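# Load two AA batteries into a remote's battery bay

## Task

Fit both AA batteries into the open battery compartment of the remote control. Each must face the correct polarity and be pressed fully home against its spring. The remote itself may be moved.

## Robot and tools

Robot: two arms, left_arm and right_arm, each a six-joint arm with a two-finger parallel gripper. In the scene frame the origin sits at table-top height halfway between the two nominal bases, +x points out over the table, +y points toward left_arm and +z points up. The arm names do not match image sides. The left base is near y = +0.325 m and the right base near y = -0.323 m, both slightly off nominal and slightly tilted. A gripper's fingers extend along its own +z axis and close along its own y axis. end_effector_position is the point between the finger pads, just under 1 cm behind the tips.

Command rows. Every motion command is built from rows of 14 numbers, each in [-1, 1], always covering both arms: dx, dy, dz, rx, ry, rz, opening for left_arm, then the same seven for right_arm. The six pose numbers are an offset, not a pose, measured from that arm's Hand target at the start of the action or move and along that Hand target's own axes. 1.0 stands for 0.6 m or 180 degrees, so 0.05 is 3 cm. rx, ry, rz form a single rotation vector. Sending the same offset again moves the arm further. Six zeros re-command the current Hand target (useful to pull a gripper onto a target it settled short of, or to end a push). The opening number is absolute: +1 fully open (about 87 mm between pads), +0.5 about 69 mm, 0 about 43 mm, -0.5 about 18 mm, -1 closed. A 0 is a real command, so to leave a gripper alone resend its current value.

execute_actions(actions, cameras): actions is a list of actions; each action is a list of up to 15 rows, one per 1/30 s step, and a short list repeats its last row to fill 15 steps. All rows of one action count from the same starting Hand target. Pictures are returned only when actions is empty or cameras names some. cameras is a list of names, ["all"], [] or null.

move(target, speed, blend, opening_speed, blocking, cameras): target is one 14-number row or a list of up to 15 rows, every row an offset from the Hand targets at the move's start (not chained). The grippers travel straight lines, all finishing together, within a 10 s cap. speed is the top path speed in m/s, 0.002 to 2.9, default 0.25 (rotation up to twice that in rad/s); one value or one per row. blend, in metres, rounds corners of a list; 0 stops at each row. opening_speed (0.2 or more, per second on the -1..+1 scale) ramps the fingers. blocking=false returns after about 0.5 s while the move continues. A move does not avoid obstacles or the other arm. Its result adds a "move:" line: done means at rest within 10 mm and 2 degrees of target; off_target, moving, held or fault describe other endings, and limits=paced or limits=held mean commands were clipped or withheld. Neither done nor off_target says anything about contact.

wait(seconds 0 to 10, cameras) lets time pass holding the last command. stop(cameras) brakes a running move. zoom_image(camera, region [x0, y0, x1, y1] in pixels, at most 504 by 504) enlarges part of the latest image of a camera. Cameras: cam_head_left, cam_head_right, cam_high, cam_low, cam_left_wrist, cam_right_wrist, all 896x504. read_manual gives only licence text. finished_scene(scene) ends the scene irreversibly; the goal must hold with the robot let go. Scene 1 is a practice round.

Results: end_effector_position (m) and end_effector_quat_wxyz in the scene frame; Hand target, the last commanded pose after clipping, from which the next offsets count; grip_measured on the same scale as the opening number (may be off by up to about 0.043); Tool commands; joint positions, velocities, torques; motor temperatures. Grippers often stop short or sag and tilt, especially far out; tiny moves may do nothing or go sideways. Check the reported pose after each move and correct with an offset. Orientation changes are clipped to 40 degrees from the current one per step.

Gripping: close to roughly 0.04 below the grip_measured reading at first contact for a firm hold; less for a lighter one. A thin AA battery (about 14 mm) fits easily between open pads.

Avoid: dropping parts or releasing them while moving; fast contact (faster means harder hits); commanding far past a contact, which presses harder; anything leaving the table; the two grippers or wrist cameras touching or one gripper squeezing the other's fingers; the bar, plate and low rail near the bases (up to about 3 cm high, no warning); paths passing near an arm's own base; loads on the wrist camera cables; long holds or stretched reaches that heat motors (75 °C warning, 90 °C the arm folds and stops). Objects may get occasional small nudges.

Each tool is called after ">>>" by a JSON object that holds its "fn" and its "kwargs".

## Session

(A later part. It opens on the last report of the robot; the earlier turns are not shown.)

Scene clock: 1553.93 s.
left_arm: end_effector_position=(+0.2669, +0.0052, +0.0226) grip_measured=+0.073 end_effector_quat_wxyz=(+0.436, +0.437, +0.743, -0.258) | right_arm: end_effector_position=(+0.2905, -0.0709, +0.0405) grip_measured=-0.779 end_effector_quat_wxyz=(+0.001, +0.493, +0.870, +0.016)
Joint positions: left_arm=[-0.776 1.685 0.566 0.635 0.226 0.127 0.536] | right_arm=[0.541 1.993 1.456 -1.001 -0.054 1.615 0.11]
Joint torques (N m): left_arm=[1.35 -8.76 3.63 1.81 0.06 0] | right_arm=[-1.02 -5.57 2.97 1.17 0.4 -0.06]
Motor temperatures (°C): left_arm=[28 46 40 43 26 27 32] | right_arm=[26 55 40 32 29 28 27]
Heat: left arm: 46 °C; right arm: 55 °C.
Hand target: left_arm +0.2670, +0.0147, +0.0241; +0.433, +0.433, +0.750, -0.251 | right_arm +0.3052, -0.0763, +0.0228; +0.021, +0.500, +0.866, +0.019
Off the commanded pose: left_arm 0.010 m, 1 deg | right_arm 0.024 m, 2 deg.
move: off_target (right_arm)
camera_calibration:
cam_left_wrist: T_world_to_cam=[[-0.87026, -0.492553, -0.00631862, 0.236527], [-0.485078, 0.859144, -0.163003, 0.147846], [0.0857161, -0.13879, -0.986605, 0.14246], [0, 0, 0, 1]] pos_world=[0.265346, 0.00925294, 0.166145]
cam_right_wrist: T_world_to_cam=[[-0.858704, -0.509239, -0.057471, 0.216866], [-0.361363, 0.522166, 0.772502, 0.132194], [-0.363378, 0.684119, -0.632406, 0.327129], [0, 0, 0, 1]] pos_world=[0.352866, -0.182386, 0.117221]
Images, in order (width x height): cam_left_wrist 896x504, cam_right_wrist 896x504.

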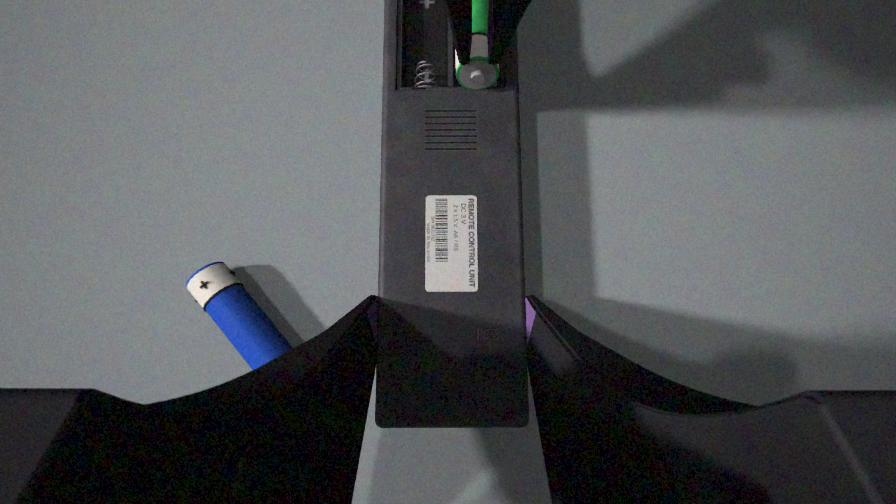

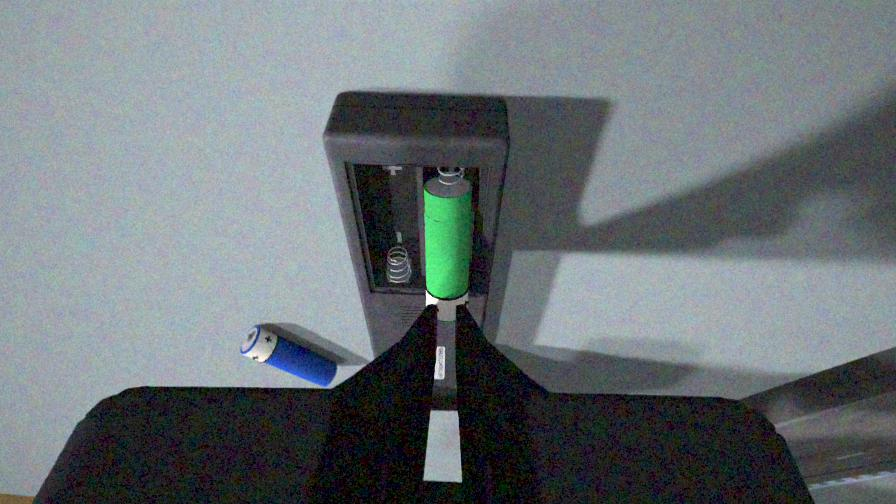

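>>> {"fn": "move", "kwargs": {"target": [0,0,0,0,0,0,0.03,-0.008,-0.0015,0.022,0,0,0,-0.78], "speed": 0.04, "cameras": ["cam_left_wrist","cam_right_wrist"]}}

Scene clock: 1558.50 s.
left_arm: end_effector_position=(+0.2669, +0.0052, +0.0226) grip_measured=+0.073 end_effector_quat_wxyz=(+0.436, +0.436, +0.743, -0.258) | right_arm: end_effector_position=(+0.2907, -0.0720, +0.0391) grip_measured=-0.779 end_effector_quat_wxyz=(-0.009, +0.493, +0.870, +0.027)
Joint positions: left_arm=[-0.776 1.685 0.566 0.635 0.226 0.127 0.536] | right_arm=[0.525 1.987 1.434 -0.977 -0.082 1.6 0.11]
Joint torques (N m): left_arm=[1.35 -8.68 3.62 1.83 0.05 0.02] | right_arm=[-0.83 -4.03 1.85 1.37 0.7 -0.04]
Heat: left arm: 46 °C; right arm: 54 °C.
Hand target: left_arm +0.2670, +0.0147, +0.0241; +0.433, +0.433, +0.750, -0.251 | right_arm +0.3076, -0.0807, +0.0096; +0.021, +0.500, +0.866, +0.019
Off the commanded pose: left_arm 0.010 m, 1 deg | right_arm 0.035 m, 4 deg.
move: off_target (right_arm)
camera_calibration:
cam_left_wrist: T_world_to_cam=[[-0.870096, -0.492849, -0.00566649, 0.236514], [-0.48546, 0.858926, -0.163021, 0.147915], [0.0852117, -0.139093, -0.986606, 0.142601], [0, 0, 0, 1]] pos_world=[0.265445, 0.0093526, 0.166145]
cam_right_wrist: T_world_to_cam=[[-0.858683, -0.508239, -0.066008, 0.216799], [-0.356537, 0.499866, 0.789313, 0.130354], [-0.368164, 0.701304, -0.610433, 0.328772], [0, 0, 0, 1]] pos_world=[0.353679, -0.185543, 0.112114]
Images, in order (width x height): cam_left_wrist 896x504, cam_right_wrist 896x504.

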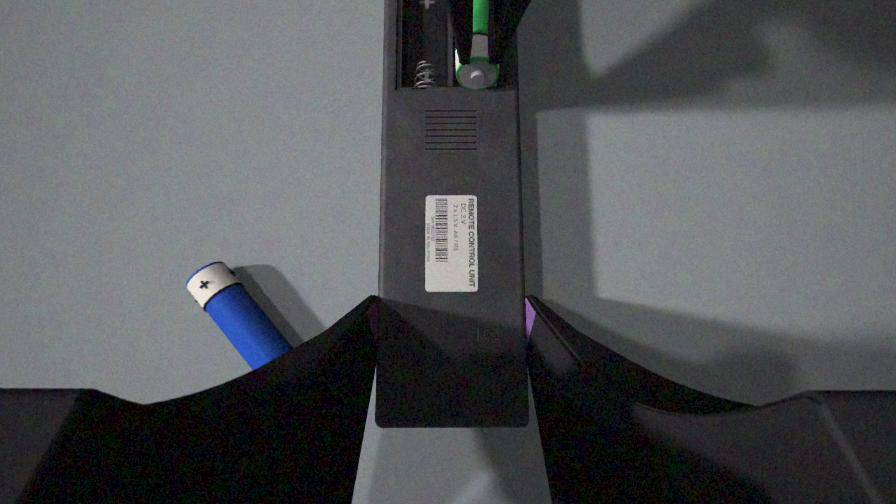

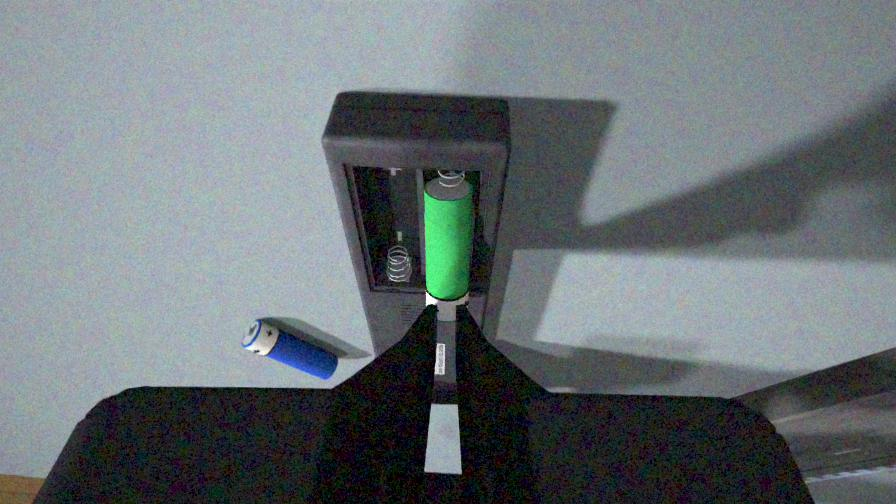

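>>> {"fn": "move", "kwargs": {"target": [0,0,0,0,0,0,0.03,0.012,0.0038,-0.075,0,0,0,-0.78], "speed": 0.06, "cameras": ["cam_right_wrist"]}}

Scene clock: 1578.13 s.
left_arm: end_effector_position=(+0.2669, +0.0052, +0.0226) grip_measured=+0.073 end_effector_quat_wxyz=(+0.436, +0.436, +0.743, -0.258) | right_arm: end_effector_position=(+0.2958, -0.0739, +0.0457) grip_measured=-0.780 end_effector_quat_wxyz=(+0.007, +0.492, +0.870, +0.017)
Joint positions: left_arm=[-0.776 1.685 0.566 0.635 0.226 0.127 0.536] | right_arm=[0.53 1.992 1.476 -1.016 -0.045 1.604 0.11]
Joint torques (N m): left_arm=[1.29 -8.61 3.63 1.82 0.06 0.01] | right_arm=[0.21 -8.05 8.72 0.25 0.29 0.1]
Heat: left arm: 46 °C; right arm: 51 °C.
Hand target: left_arm +0.2670, +0.0147, +0.0241; +0.433, +0.433, +0.750, -0.251 | right_arm +0.3034, -0.0739, +0.0545; +0.021, +0.500, +0.866, +0.019
Off the commanded pose: left_arm 0.010 m, 1 deg | right_arm 0.012 m, 2 deg.
move: off_target (right_arm)
camera_calibration:
cam_right_wrist: T_world_to_cam=[[-0.857477, -0.510403, -0.0649789, 0.220113], [-0.370389, 0.52467, 0.766507, 0.134763], [-0.357135, 0.681329, -0.638941, 0.332612], [0, 0, 0, 1]] pos_world=[0.357444, -0.184978, 0.123525]
Images, in order (width x height): cam_right_wrist 896x504.

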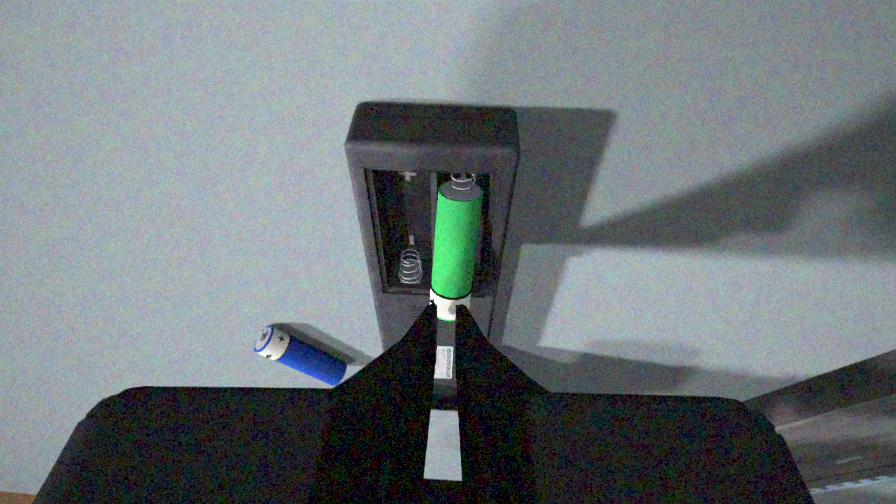

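>>> {"fn": "move", "kwargs": {"target": [[0,0,0,0,0,0,0.03,0,0,0,0,0,0,-0.42],[0,0,0,0,0,0,0.03,0.0003,-0.001,0.0192,0,0,0,-0.42]], "speed": 0.06, "opening_speed": 0.6, "cameras": ["cam_right_wrist","cam_left_wrist"]}}

Scene clock: 1591.20 s.
left_arm: end_effector_position=(+0.2669, +0.0052, +0.0226) grip_measured=+0.073 end_effector_quat_wxyz=(+0.436, +0.436, +0.743, -0.258) | right_arm: end_effector_position=(+0.2954, -0.0744, +0.0424) grip_measured=-0.420 end_effector_quat_wxyz=(+0.005, +0.493, +0.870, +0.013)
Joint positions: left_arm=[-0.776 1.685 0.566 0.635 0.226 0.127 0.536] | right_arm=[0.53 2.001 1.476 -1.016 -0.045 1.605 0.29]
Joint torques (N m): left_arm=[1.32 -8.65 3.62 1.83 0.09 0] | right_arm=[0.34 -7.92 5.86 0.65 0.3 0.09]
Heat: left arm: 47 °C; right arm: 51 °C.
Hand target: left_arm +0.2670, +0.0147, +0.0241; +0.433, +0.433, +0.750, -0.251 | right_arm +0.3035, -0.0739, +0.0430; +0.021, +0.500, +0.866, +0.019
Off the commanded pose: left_arm 0.010 m, 1 deg | right_arm 0.008 m, 2 deg.
move: done
camera_calibration:
cam_left_wrist: T_world_to_cam=[[-0.870096, -0.492849, -0.00566649, 0.236514], [-0.48546, 0.858926, -0.163021, 0.147915], [0.0852117, -0.139093, -0.986606, 0.142601], [0, 0, 0, 1]] pos_world=[0.265445, 0.0093526, 0.166145]
cam_right_wrist: T_world_to_cam=[[-0.858722, -0.509395, -0.0557916, 0.219256], [-0.363799, 0.529334, 0.766456, 0.135876], [-0.360897, 0.67847, -0.639869, 0.331528], [0, 0, 0, 1]] pos_world=[0.357359, -0.185168, 0.120224]
Images, in order (width x height): cam_left_wrist 896x504, cam_right_wrist 896x504.

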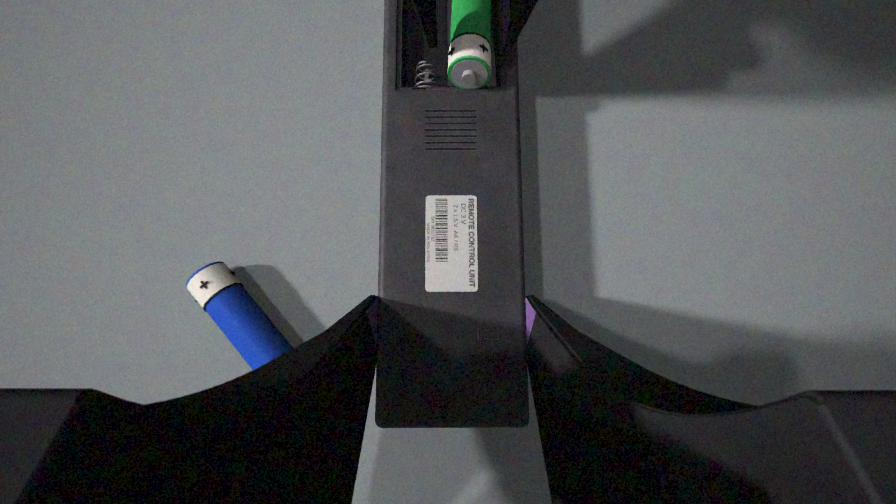

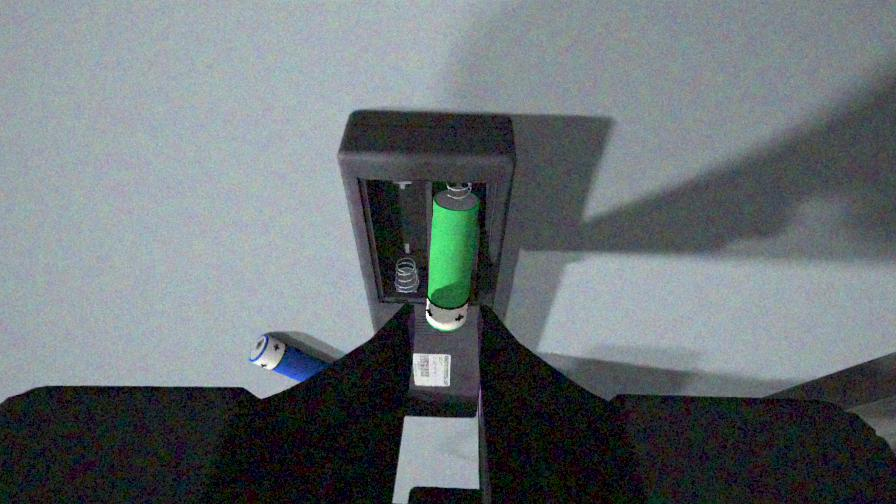

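>>> {"fn": "move", "kwargs": {"target": [0,0,0,0,0,0,0.03,0,-0.001,0.0145,0,0,0,-0.42], "speed": 0.05, "cameras": ["cam_right_wrist","cam_left_wrist"]}}

Scene clock: 1597.83 s.
left_arm: end_effector_position=(+0.2669, +0.0052, +0.0226) grip_measured=+0.073 end_effector_quat_wxyz=(+0.436, +0.436, +0.743, -0.258) | right_arm: end_effector_position=(+0.2963, -0.0742, +0.0342) grip_measured=-0.420 end_effector_quat_wxyz=(+0.005, +0.493, +0.870, +0.014)
Joint positions: left_arm=[-0.776 1.685 0.566 0.635 0.226 0.127 0.536] | right_arm=[0.53 2.012 1.457 -0.985 -0.045 1.605 0.29]
Joint torques (N m): left_arm=[1.24 -8.7 3.62 1.82 0.07 0] | right_arm=[0.36 -8.02 5.39 0.65 0.31 0.1]
Heat: left arm: 47 °C; right arm: 51 °C.
Hand target: left_arm +0.2670, +0.0147, +0.0241; +0.433, +0.433, +0.750, -0.251 | right_arm +0.3034, -0.0741, +0.0343; +0.021, +0.500, +0.866, +0.019
Off the commanded pose: left_arm 0.010 m, 1 deg | right_arm 0.007 m, 2 deg.
move: done
camera_calibration:
cam_left_wrist: T_world_to_cam=[[-0.870096, -0.492849, -0.00566649, 0.236514], [-0.48546, 0.858926, -0.163021, 0.147915], [0.0852117, -0.139093, -0.986606, 0.142601], [0, 0, 0, 1]] pos_world=[0.265445, 0.0093526, 0.166145]
cam_right_wrist: T_world_to_cam=[[-0.859008, -0.508721, -0.0575208, 0.219902], [-0.364495, 0.528806, 0.76649, 0.1426], [-0.359512, 0.679387, -0.639675, 0.326223], [0, 0, 0, 1]] pos_world=[0.358156, -0.18517, 0.112024]
Images, in order (width x height): cam_left_wrist 896x504, cam_right_wrist 896x504.

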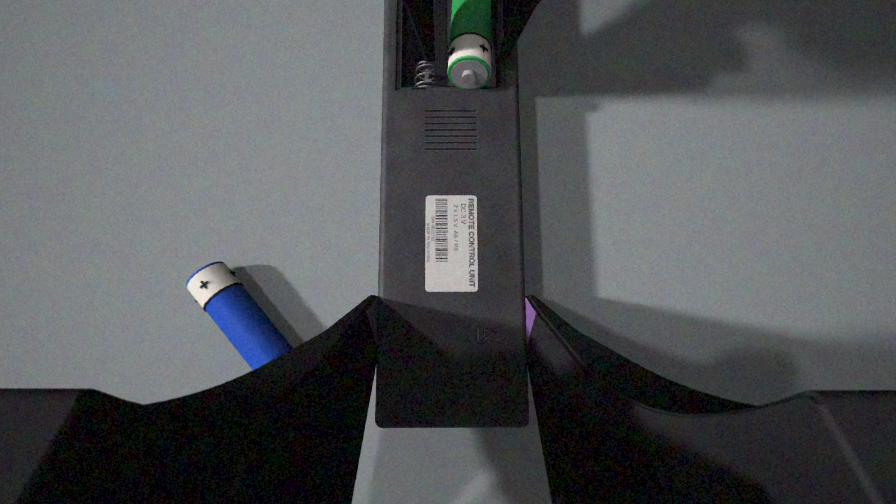

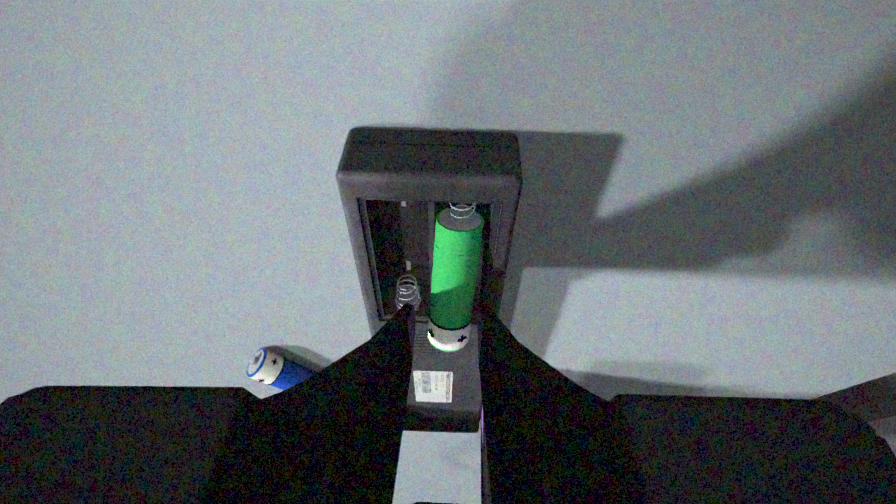

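>>> {"fn": "move", "kwargs": {"target": [0,0,0,0,0,0,0.03,0.016,0,0,0,0,0,-0.42], "speed": 0.05, "cameras": ["cam_right_wrist","cam_left_wrist"]}}

Scene clock: 1610.60 s.
left_arm: end_effector_position=(+0.2669, +0.0052, +0.0226) grip_measured=+0.073 end_effector_quat_wxyz=(+0.436, +0.436, +0.743, -0.258) | right_arm: end_effector_position=(+0.2904, -0.0658, +0.0337) grip_measured=-0.420 end_effector_quat_wxyz=(+0.005, +0.492, +0.870, +0.013)
Joint positions: left_arm=[-0.776 1.685 0.566 0.635 0.226 0.127 0.536] | right_arm=[0.557 2.012 1.457 -0.985 -0.044 1.631 0.29]
Joint torques (N m): left_arm=[1.35 -8.68 3.71 1.81 0.05 0.02] | right_arm=[0.14 -7.9 5.72 0.63 0.3 0.1]
Heat: left arm: 47 °C; right arm: 52 °C.
Hand target: left_arm +0.2670, +0.0147, +0.0241; +0.433, +0.433, +0.750, -0.251 | right_arm +0.2987, -0.0658, +0.0341; +0.021, +0.500, +0.866, +0.019
Off the commanded pose: left_arm 0.010 m, 1 deg | right_arm 0.008 m, 2 deg.
move: done
camera_calibration:
cam_left_wrist: T_world_to_cam=[[-0.870096, -0.492849, -0.00566649, 0.236514], [-0.48546, 0.858926, -0.163021, 0.147915], [0.0852117, -0.139093, -0.986606, 0.142601], [0, 0, 0, 1]] pos_world=[0.265445, 0.0093526, 0.166145]
cam_right_wrist: T_world_to_cam=[[-0.857784, -0.510878, -0.0566555, 0.218589], [-0.365398, 0.528543, 0.766241, 0.136564], [-0.361511, 0.677972, -0.64005, 0.318538], [0, 0, 0, 1]] pos_world=[0.352557, -0.176468, 0.111624]
Images, in order (width x height): cam_left_wrist 896x504, cam_right_wrist 896x504.

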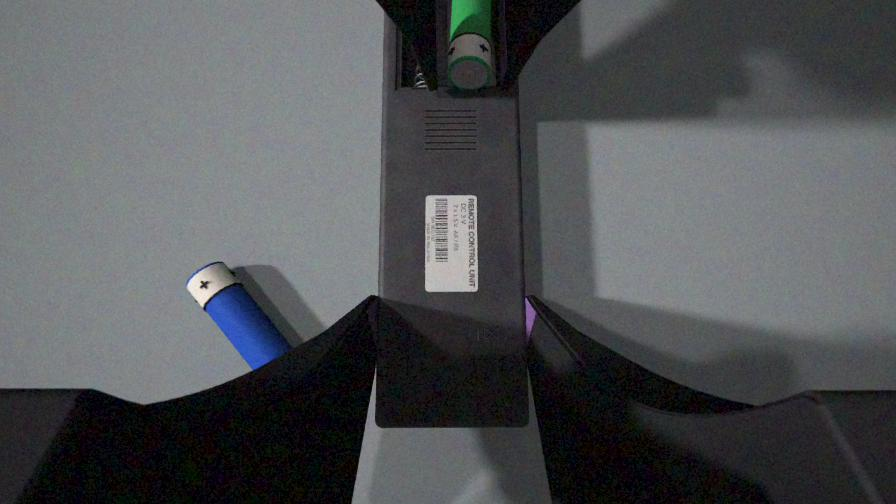

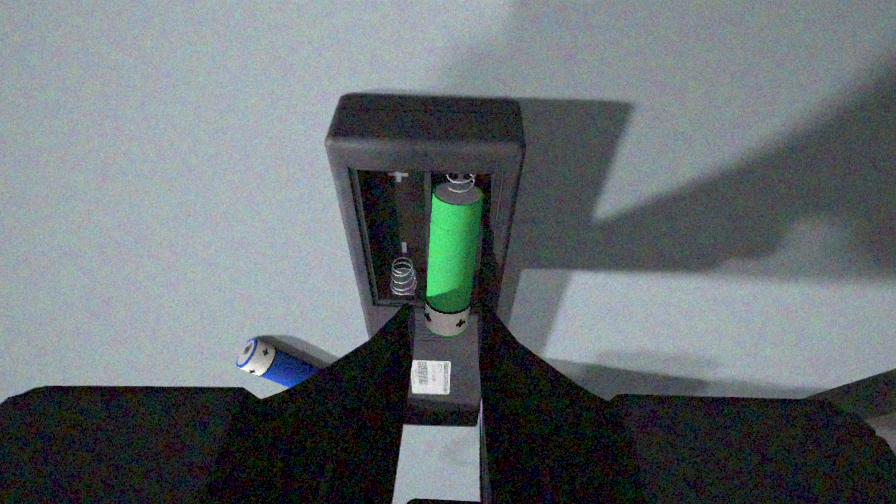

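>>> {"fn": "move", "kwargs": {"target": [0,0,0,0,0,0,0.03,0,0,0,0,0,0,-0.68], "speed": 0.05, "opening_speed": 0.6, "cameras": ["cam_right_wrist","cam_left_wrist"]}}

Scene clock: 1618.73 s.
left_arm: end_effector_position=(+0.2669, +0.0052, +0.0226) grip_measured=+0.073 end_effector_quat_wxyz=(+0.436, +0.436, +0.743, -0.258) | right_arm: end_effector_position=(+0.2905, -0.0657, +0.0337) grip_measured=-0.604 end_effector_quat_wxyz=(+0.005, +0.493, +0.870, +0.013)
Joint positions: left_arm=[-0.776 1.685 0.566 0.635 0.226 0.127 0.536] | right_arm=[0.557 2.012 1.457 -0.985 -0.044 1.633 0.198]
Joint torques (N m): left_arm=[1.29 -8.65 3.58 1.82 0.06 -0.01] | right_arm=[0.2 -7.92 5.74 0.63 0.31 0.08]
Heat: left arm: 47 °C; right arm: 52 °C.
Hand target: left_arm +0.2670, +0.0147, +0.0241; +0.433, +0.433, +0.750, -0.251 | right_arm +0.2987, -0.0658, +0.0341; +0.021, +0.500, +0.866, +0.019
Off the commanded pose: left_arm 0.010 m, 1 deg | right_arm 0.008 m, 2 deg.
move: done
camera_calibration:
cam_left_wrist: T_world_to_cam=[[-0.870096, -0.492849, -0.00566649, 0.236514], [-0.48546, 0.858926, -0.163021, 0.147915], [0.0852117, -0.139093, -0.986606, 0.142601], [0, 0, 0, 1]] pos_world=[0.265445, 0.0093526, 0.166145]
cam_right_wrist: T_world_to_cam=[[-0.858941, -0.508928, -0.0566872, 0.219121], [-0.364176, 0.529279, 0.766316, 0.136234], [-0.359996, 0.678864, -0.639959, 0.318148], [0, 0, 0, 1]] pos_world=[0.352357, -0.176568, 0.111624]
Images, in order (width x height): cam_left_wrist 896x504, cam_right_wrist 896x504.

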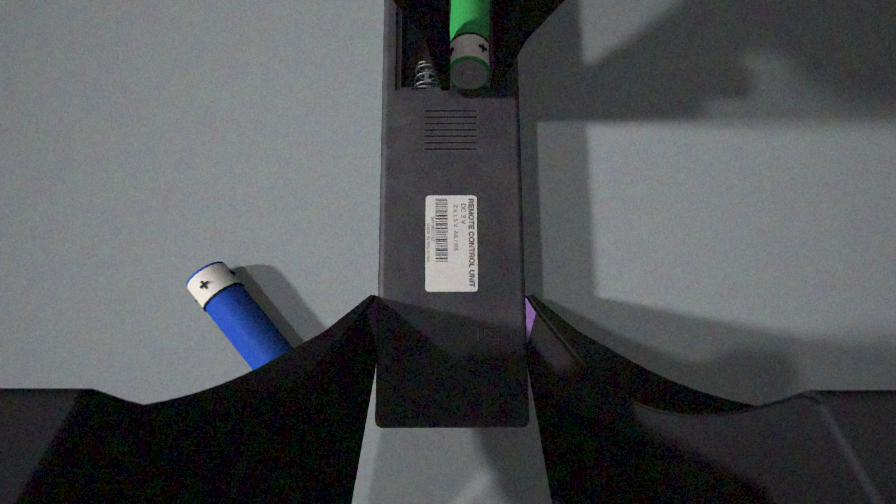

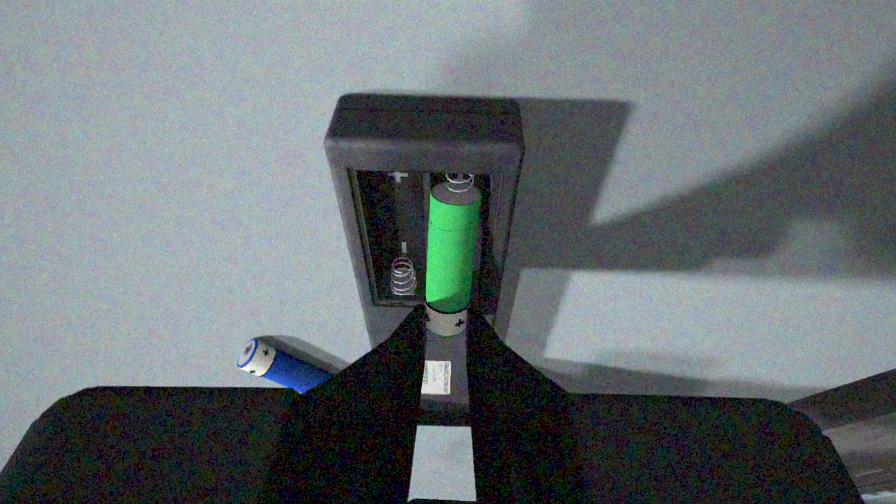

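>>> {"fn": "move", "kwargs": {"target": [0,0,0,0,0,0,0.03,-0.0168,0.0002,0,0,0,0,-0.7], "speed": 0.05, "cameras": ["cam_right_wrist","cam_left_wrist"]}}

Scene clock: 1627.30 s.
left_arm: end_effector_position=(+0.2669, +0.0052, +0.0226) grip_measured=+0.073 end_effector_quat_wxyz=(+0.436, +0.436, +0.743, -0.258) | right_arm: end_effector_position=(+0.2907, -0.0663, +0.0337) grip_measured=-0.604 end_effector_quat_wxyz=(+0.005, +0.492, +0.870, +0.013)
Joint positions: left_arm=[-0.776 1.685 0.566 0.635 0.226 0.127 0.536] | right_arm=[0.556 2.012 1.457 -0.985 -0.044 1.629 0.198]
Joint torques (N m): left_arm=[1.25 -8.7 3.62 1.83 0.05 -0.01] | right_arm=[-1.96 -8.02 5.34 0.65 0.29 -0.13]
Heat: left arm: 47 °C; right arm: 52 °C.
Hand target: left_arm +0.2670, +0.0147, +0.0241; +0.433, +0.433, +0.750, -0.251 | right_arm +0.3038, -0.0744, +0.0343; +0.021, +0.500, +0.866, +0.019
Off the commanded pose: left_arm 0.010 m, 1 deg | right_arm 0.015 m, 2 deg.
move: off_target (right_arm)
camera_calibration:
cam_left_wrist: T_world_to_cam=[[-0.870096, -0.492849, -0.00566649, 0.236514], [-0.48546, 0.858926, -0.163021, 0.147915], [0.0852117, -0.139093, -0.986606, 0.142601], [0, 0, 0, 1]] pos_world=[0.265445, 0.0093526, 0.166145]
cam_right_wrist: T_world_to_cam=[[-0.857782, -0.510868, -0.0567796, 0.218611], [-0.365489, 0.528521, 0.766213, 0.136892], [-0.361425, 0.677996, -0.640073, 0.319026], [0, 0, 0, 1]] pos_world=[0.352857, -0.176968, 0.111724]
Images, in order (width x height): cam_left_wrist 896x504, cam_right_wrist 896x504.

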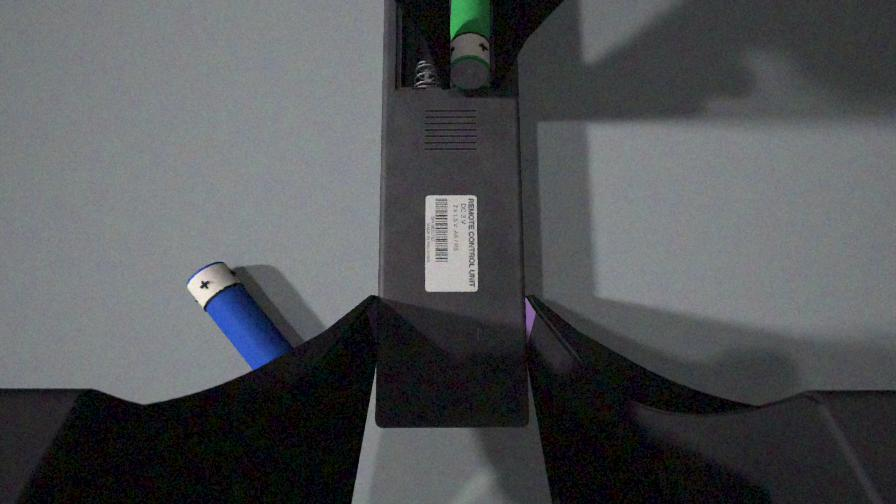

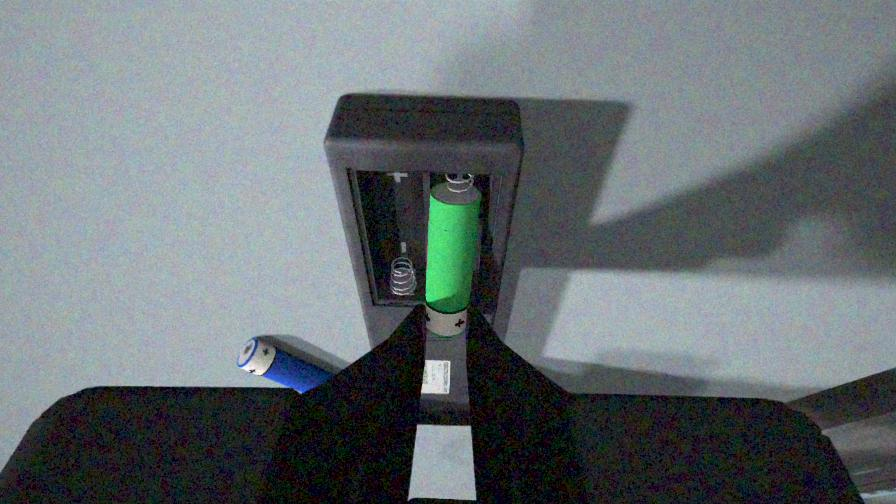

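>>> {"fn": "move", "kwargs": {"target": [0.0042,0,-0.0072,0,0,0,0.03,-0.0134,0.0002,0,0,0,0,-0.7], "speed": 0.05, "cameras": ["cam_right_wrist","cam_left_wrist"]}}

Scene clock: 1636.93 s.
left_arm: end_effector_position=(+0.2656, +0.0083, +0.0222) grip_measured=+0.073 end_effector_quat_wxyz=(+0.436, +0.435, +0.744, -0.257) | right_arm: end_effector_position=(+0.2914, -0.0660, +0.0349) grip_measured=-0.604 end_effector_quat_wxyz=(-0.003, +0.488, +0.873, +0.020)
Joint positions: left_arm=[-0.773 1.676 0.554 0.637 0.226 0.127 0.536] | right_arm=[0.545 2.012 1.457 -0.981 -0.066 1.609 0.198]
Joint torques (N m): left_arm=[1.43 -9.13 2.93 1.84 0.1 0.02] | right_arm=[-2.8 -8.09 5.26 0.6 0.52 -0.14]
Heat: left arm: 47 °C; right arm: 53 °C.
Hand target: left_arm +0.2645, +0.0190, +0.0241; +0.433, +0.433, +0.750, -0.251 | right_arm +0.3079, -0.0814, +0.0344; +0.021, +0.500, +0.866, +0.019
Off the commanded pose: left_arm 0.011 m, 1 deg | right_arm 0.023 m, 3 deg.
move: off_target (left_arm, right_arm)
camera_calibration:
cam_left_wrist: T_world_to_cam=[[-0.868578, -0.495522, -0.00543174, 0.23649], [-0.488264, 0.857626, -0.161483, 0.145273], [0.0846767, -0.137608, -0.986861, 0.142878], [0, 0, 0, 1]] pos_world=[0.264243, 0.0122575, 0.165744]
cam_right_wrist: T_world_to_cam=[[-0.853134, -0.518168, -0.0605312, 0.217675], [-0.364481, 0.509005, 0.779787, 0.134154], [-0.37325, 0.687325, -0.623112, 0.323302], [0, 0, 0, 1]] pos_world=[0.355275, -0.177707, 0.110018]
Images, in order (width x height): cam_left_wrist 896x504, cam_right_wrist 896x504.

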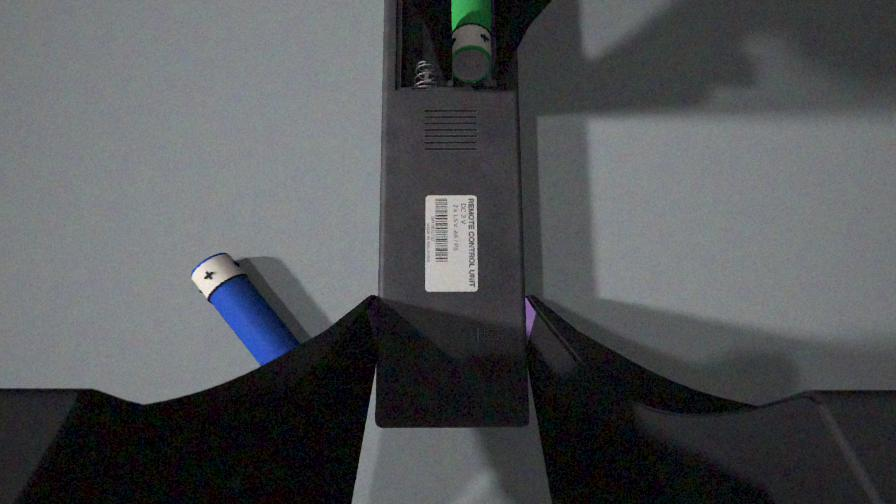

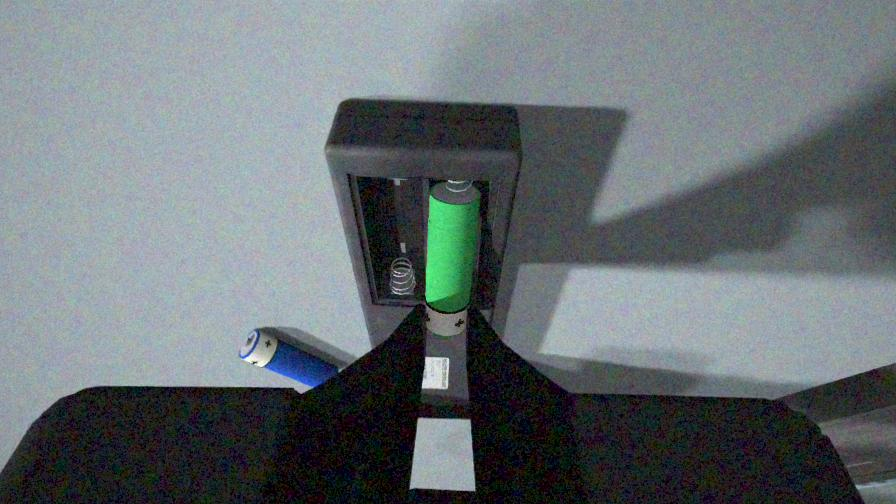

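>>> {"fn": "move", "kwargs": {"target": [0.0,0,0,0,0,0,0.03,-0.0032,-0.0005,0.0117,0,-0.028,0,-0.7], "speed": 0.05, "cameras": ["cam_right_wrist","cam_left_wrist"]}}

Scene clock: 1643.07 s.
left_arm: end_effector_position=(+0.2656, +0.0083, +0.0222) grip_measured=+0.073 end_effector_quat_wxyz=(+0.436, +0.435, +0.744, -0.257) | right_arm: end_effector_position=(+0.2909, -0.0654, +0.0334) grip_measured=-0.604 end_effector_quat_wxyz=(+0.009, +0.486, +0.874, +0.014)
Joint positions: left_arm=[-0.773 1.676 0.554 0.637 0.226 0.127 0.536] | right_arm=[0.56 2.012 1.457 -0.98 -0.037 1.62 0.198]
Joint torques (N m): left_arm=[1.47 -9.17 3.02 1.85 0.11 0.01] | right_arm=[-1.05 -7.58 5.01 0.63 1.22 0.06]
Heat: left arm: 46 °C; right arm: 53 °C.
Hand target: left_arm +0.2645, +0.0190, +0.0241; +0.433, +0.433, +0.750, -0.251 | right_arm +0.3089, -0.0831, +0.0275; +0.059, +0.500, +0.864, -0.003
Off the commanded pose: left_arm 0.011 m, 1 deg | right_arm 0.026 m, 6 deg.
move: off_target (left_arm, right_arm)
camera_calibration:
cam_left_wrist: T_world_to_cam=[[-0.868578, -0.495522, -0.00543174, 0.23649], [-0.488264, 0.857626, -0.161483, 0.145273], [0.0846767, -0.137608, -0.986861, 0.142878], [0, 0, 0, 1]] pos_world=[0.264243, 0.0122575, 0.165744]
cam_right_wrist: T_world_to_cam=[[-0.850224, -0.522766, -0.0619272, 0.216367], [-0.378789, 0.525843, 0.761582, 0.140653], [-0.365565, 0.670973, -0.645103, 0.319246], [0, 0, 0, 1]] pos_world=[0.353943, -0.175058, 0.112227]
Images, in order (width x height): cam_left_wrist 896x504, cam_right_wrist 896x504.

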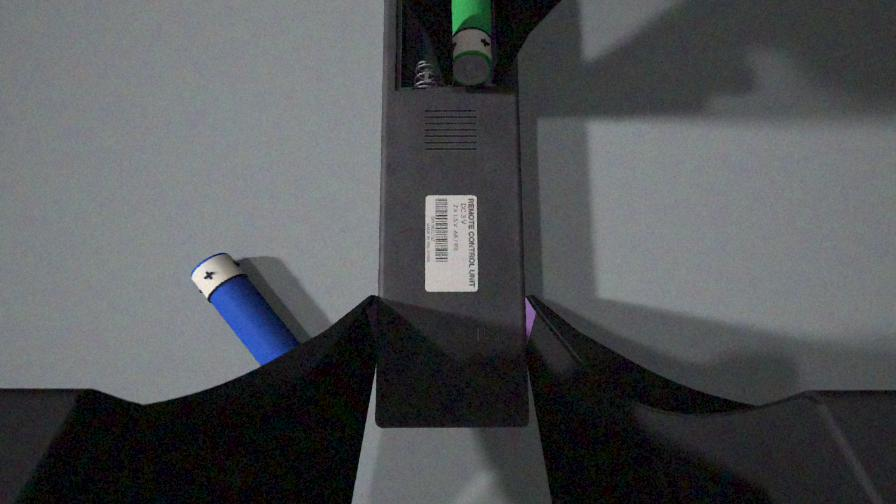

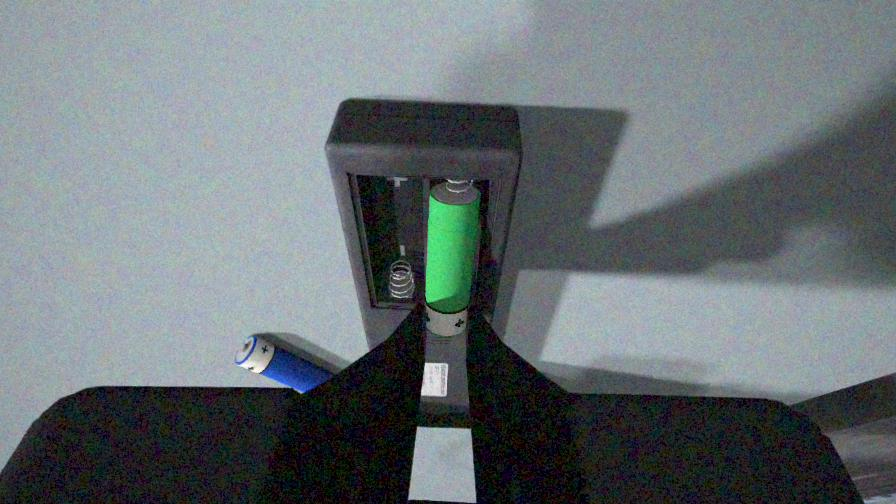

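>>> {"fn": "move", "kwargs": {"target": [0.0033,0,-0.0058,0,0,0,0.03,-0.02,0.0002,0.005,0,0,0,-0.7], "speed": 0.05, "cameras": ["cam_right_wrist","cam_left_wrist"]}}

Scene clock: 1648.60 s.
left_arm: end_effector_position=(+0.2644, +0.0105, +0.0227) grip_measured=+0.073 end_effector_quat_wxyz=(+0.438, +0.435, +0.744, -0.257) | right_arm: end_effector_position=(+0.2921, -0.0654, +0.0320) grip_measured=-0.605 end_effector_quat_wxyz=(+0.011, +0.485, +0.875, +0.017)
Joint positions: left_arm=[-0.772 1.666 0.541 0.643 0.226 0.127 0.536] | right_arm=[0.559 2.012 1.451 -0.967 -0.037 1.615 0.198]
Joint torques (N m): left_arm=[1.54 -9.37 2.85 1.79 0.11 0.02] | right_arm=[-3.7 -7.61 4.72 0.61 1.2 -0.18]
Heat: left arm: 45 °C; right arm: 53 °C.
Hand target: left_arm +0.2625, +0.0225, +0.0241; +0.433, +0.433, +0.750, -0.251 | right_arm +0.3153, -0.0936, +0.0258; +0.059, +0.500, +0.864, -0.003
Off the commanded pose: left_arm 0.012 m, 1 deg | right_arm 0.037 m, 6 deg.
move: off_target (left_arm, right_arm)
camera_calibration:
cam_left_wrist: T_world_to_cam=[[-0.86779, -0.496891, -0.00633817, 0.236358], [-0.489208, 0.856474, -0.164704, 0.143148], [0.0872684, -0.139828, -0.986323, 0.143128], [0, 0, 0, 1]] pos_world=[0.262648, 0.0148544, 0.166246]
cam_right_wrist: T_world_to_cam=[[-0.847739, -0.526, -0.0682863, 0.216597], [-0.385008, 0.521667, 0.761336, 0.143625], [-0.36484, 0.671705, -0.644752, 0.318547], [0, 0, 0, 1]] pos_world=[0.355133, -0.174964, 0.110827]
Images, in order (width x height): cam_left_wrist 896x504, cam_right_wrist 896x504.

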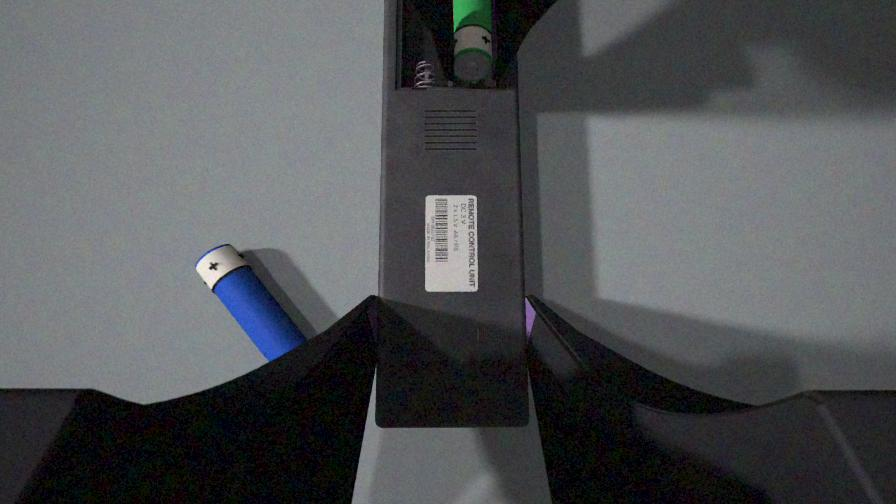

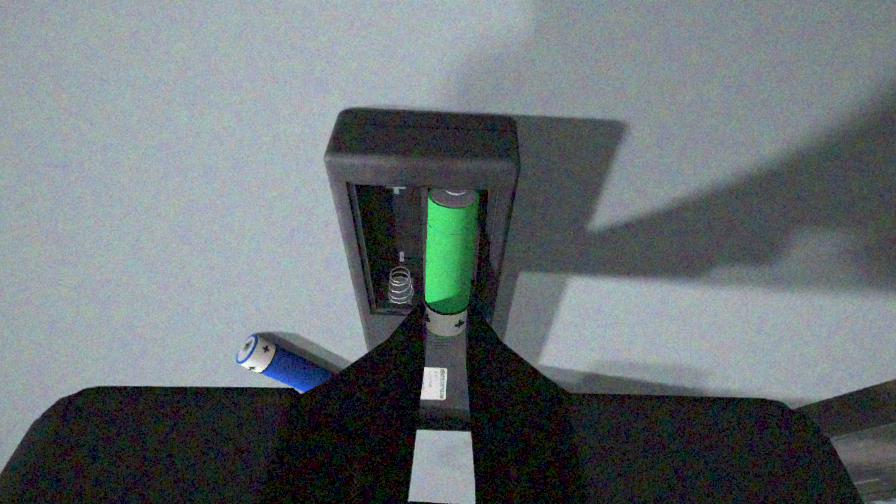

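>>> {"fn": "move", "kwargs": {"target": [0,0,0,0,0,0,0.03,-0.007,-0.0005,0.0117,0,-0.01,0,-0.7], "speed": 0.05, "cameras": ["cam_right_wrist","cam_left_wrist"]}}

Scene clock: 1655.13 s.
left_arm: end_effector_position=(+0.2644, +0.0105, +0.0227) grip_measured=+0.073 end_effector_quat_wxyz=(+0.438, +0.435, +0.744, -0.257) | right_arm: end_effector_position=(+0.2918, -0.0657, +0.0291) grip_measured=-0.606 end_effector_quat_wxyz=(+0.012, +0.485, +0.875, +0.018)
Joint positions: left_arm=[-0.772 1.666 0.541 0.643 0.226 0.127 0.536] | right_arm=[0.559 2.012 1.439 -0.952 -0.037 1.615 0.197]
Joint torques (N m): left_arm=[1.58 -9.36 2.73 1.8 0.14 0.03] | right_arm=[-3.47 -7.05 4.78 0.62 1.56 -0.13]
Heat: left arm: 46 °C; right arm: 52 °C.
Hand target: left_arm +0.2625, +0.0225, +0.0241; +0.433, +0.433, +0.750, -0.251 | right_arm +0.3178, -0.0978, +0.0192; +0.073, +0.500, +0.863, -0.011
Off the commanded pose: left_arm 0.012 m, 1 deg | right_arm 0.042 m, 8 deg.
move: off_target (left_arm, right_arm)
camera_calibration:
cam_left_wrist: T_world_to_cam=[[-0.86779, -0.496891, -0.00633817, 0.236358], [-0.489208, 0.856474, -0.164704, 0.143148], [0.0872684, -0.139828, -0.986323, 0.143128], [0, 0, 0, 1]] pos_world=[0.262648, 0.0148544, 0.166246]
cam_right_wrist: T_world_to_cam=[[-0.847557, -0.525936, -0.0709817, 0.216022], [-0.386721, 0.520463, 0.761291, 0.146417], [-0.363447, 0.672688, -0.644513, 0.316456], [0, 0, 0, 1]] pos_world=[0.354728, -0.175467, 0.107828]
Images, in order (width x height): cam_left_wrist 896x504, cam_right_wrist 896x504.

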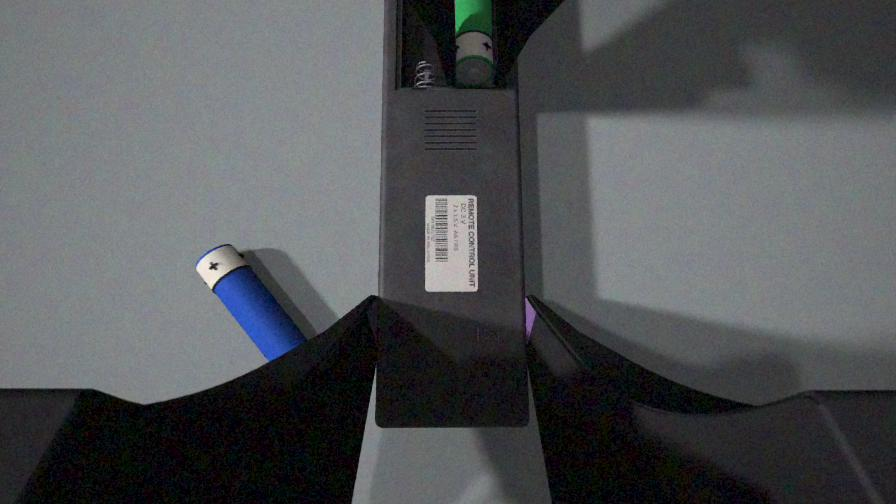

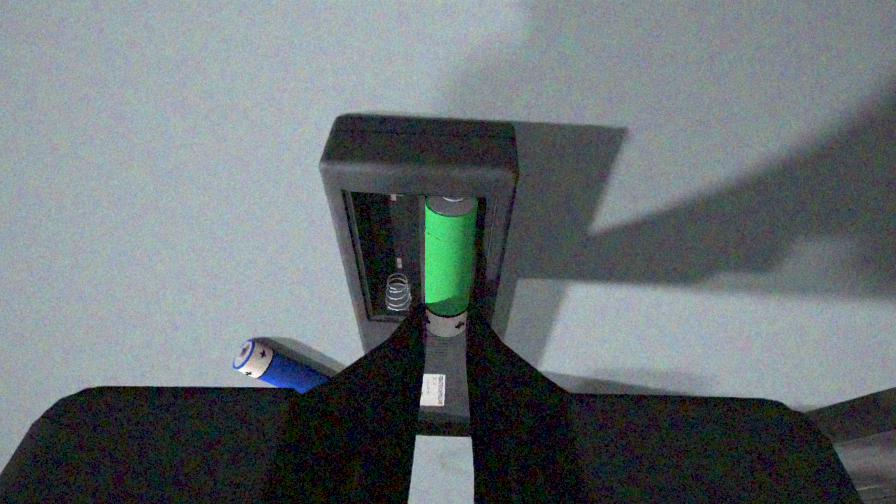

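>>> {"fn": "zoom_image", "kwargs": {"camera": "cam_left_wrist", "region": [370, 0, 540, 120]}}

Scaled by 2.965 from the camera's 896x504 image, which has a finer 1280x720 frame.

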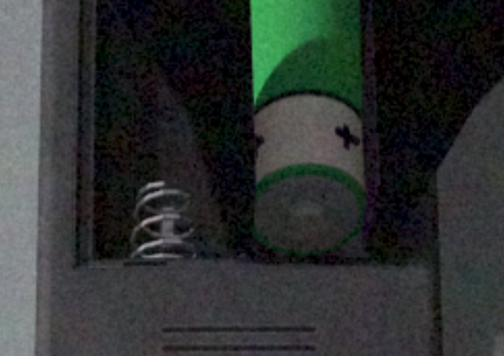

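>>> {"fn": "move", "kwargs": {"target": [0,0,0,0,0,0,0.03,0.0355,0,-0.0117,0,0,0,-0.7], "speed": 0.04, "cameras": ["cam_right_wrist","cam_left_wrist"]}}

Scene clock: 1671.70 s.
left_arm: end_effector_position=(+0.2644, +0.0123, +0.0223) grip_measured=+0.073 end_effector_quat_wxyz=(+0.438, +0.434, +0.745, -0.257) | right_arm: end_effector_position=(+0.2902, -0.0619, +0.0285) grip_measured=-0.607 end_effector_quat_wxyz=(+0.024, +0.485, +0.874, +0.013)
Joint positions: left_arm=[-0.769 1.663 0.537 0.643 0.226 0.127 0.536] | right_arm=[0.582 2.012 1.442 -0.953 -0.01 1.638 0.196]
Joint torques (N m): left_arm=[1.39 -9.07 3.17 1.79 0.15 0.03] | right_arm=[-0.54 -7.08 6.23 0.48 1.3 0.16]
Heat: left arm: 48 °C; right arm: 52 °C.
Hand target: left_arm +0.2625, +0.0225, +0.0241; +0.433, +0.433, +0.750, -0.251 | right_arm +0.3066, -0.0788, +0.0233; +0.073, +0.500, +0.863, -0.011
Off the commanded pose: left_arm 0.011 m, 1 deg | right_arm 0.024 m, 7 deg.
move: off_target (left_arm, right_arm)
camera_calibration:
cam_left_wrist: T_world_to_cam=[[-0.866297, -0.499494, -0.00597959, 0.236864], [-0.49196, 0.855184, -0.163205, 0.14237], [0.0866336, -0.138442, -0.986574, 0.143013], [0, 0, 0, 1]] pos_world=[0.262845, 0.0163591, 0.165745]
cam_right_wrist: T_world_to_cam=[[-0.847013, -0.5263, -0.0746828, 0.216659], [-0.398652, 0.53598, 0.744179, 0.149077], [-0.351633, 0.660101, -0.663793, 0.309274], [0, 0, 0, 1]] pos_world=[0.351694, -0.170027, 0.110534]
Images, in order (width x height): cam_left_wrist 896x504, cam_right_wrist 896x504.

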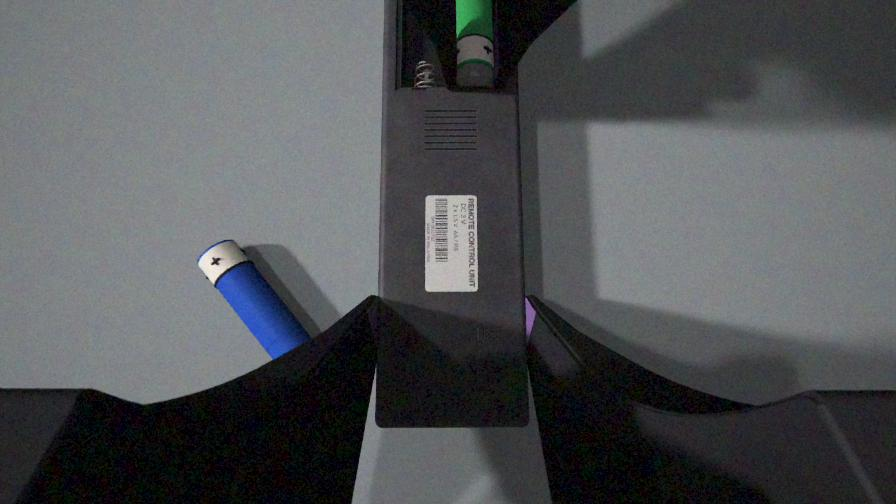

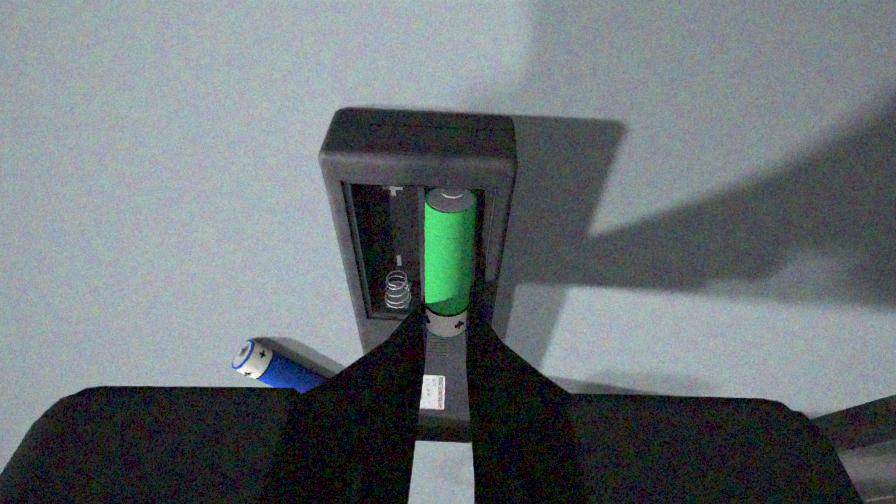

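>>> {"fn": "zoom_image", "kwargs": {"camera": "cam_left_wrist", "region": [370, 0, 540, 120]}}

Scaled by 2.965 from the camera's 896x504 image, which has a finer 1280x720 frame.

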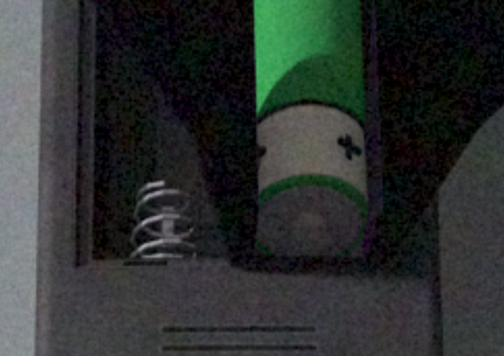

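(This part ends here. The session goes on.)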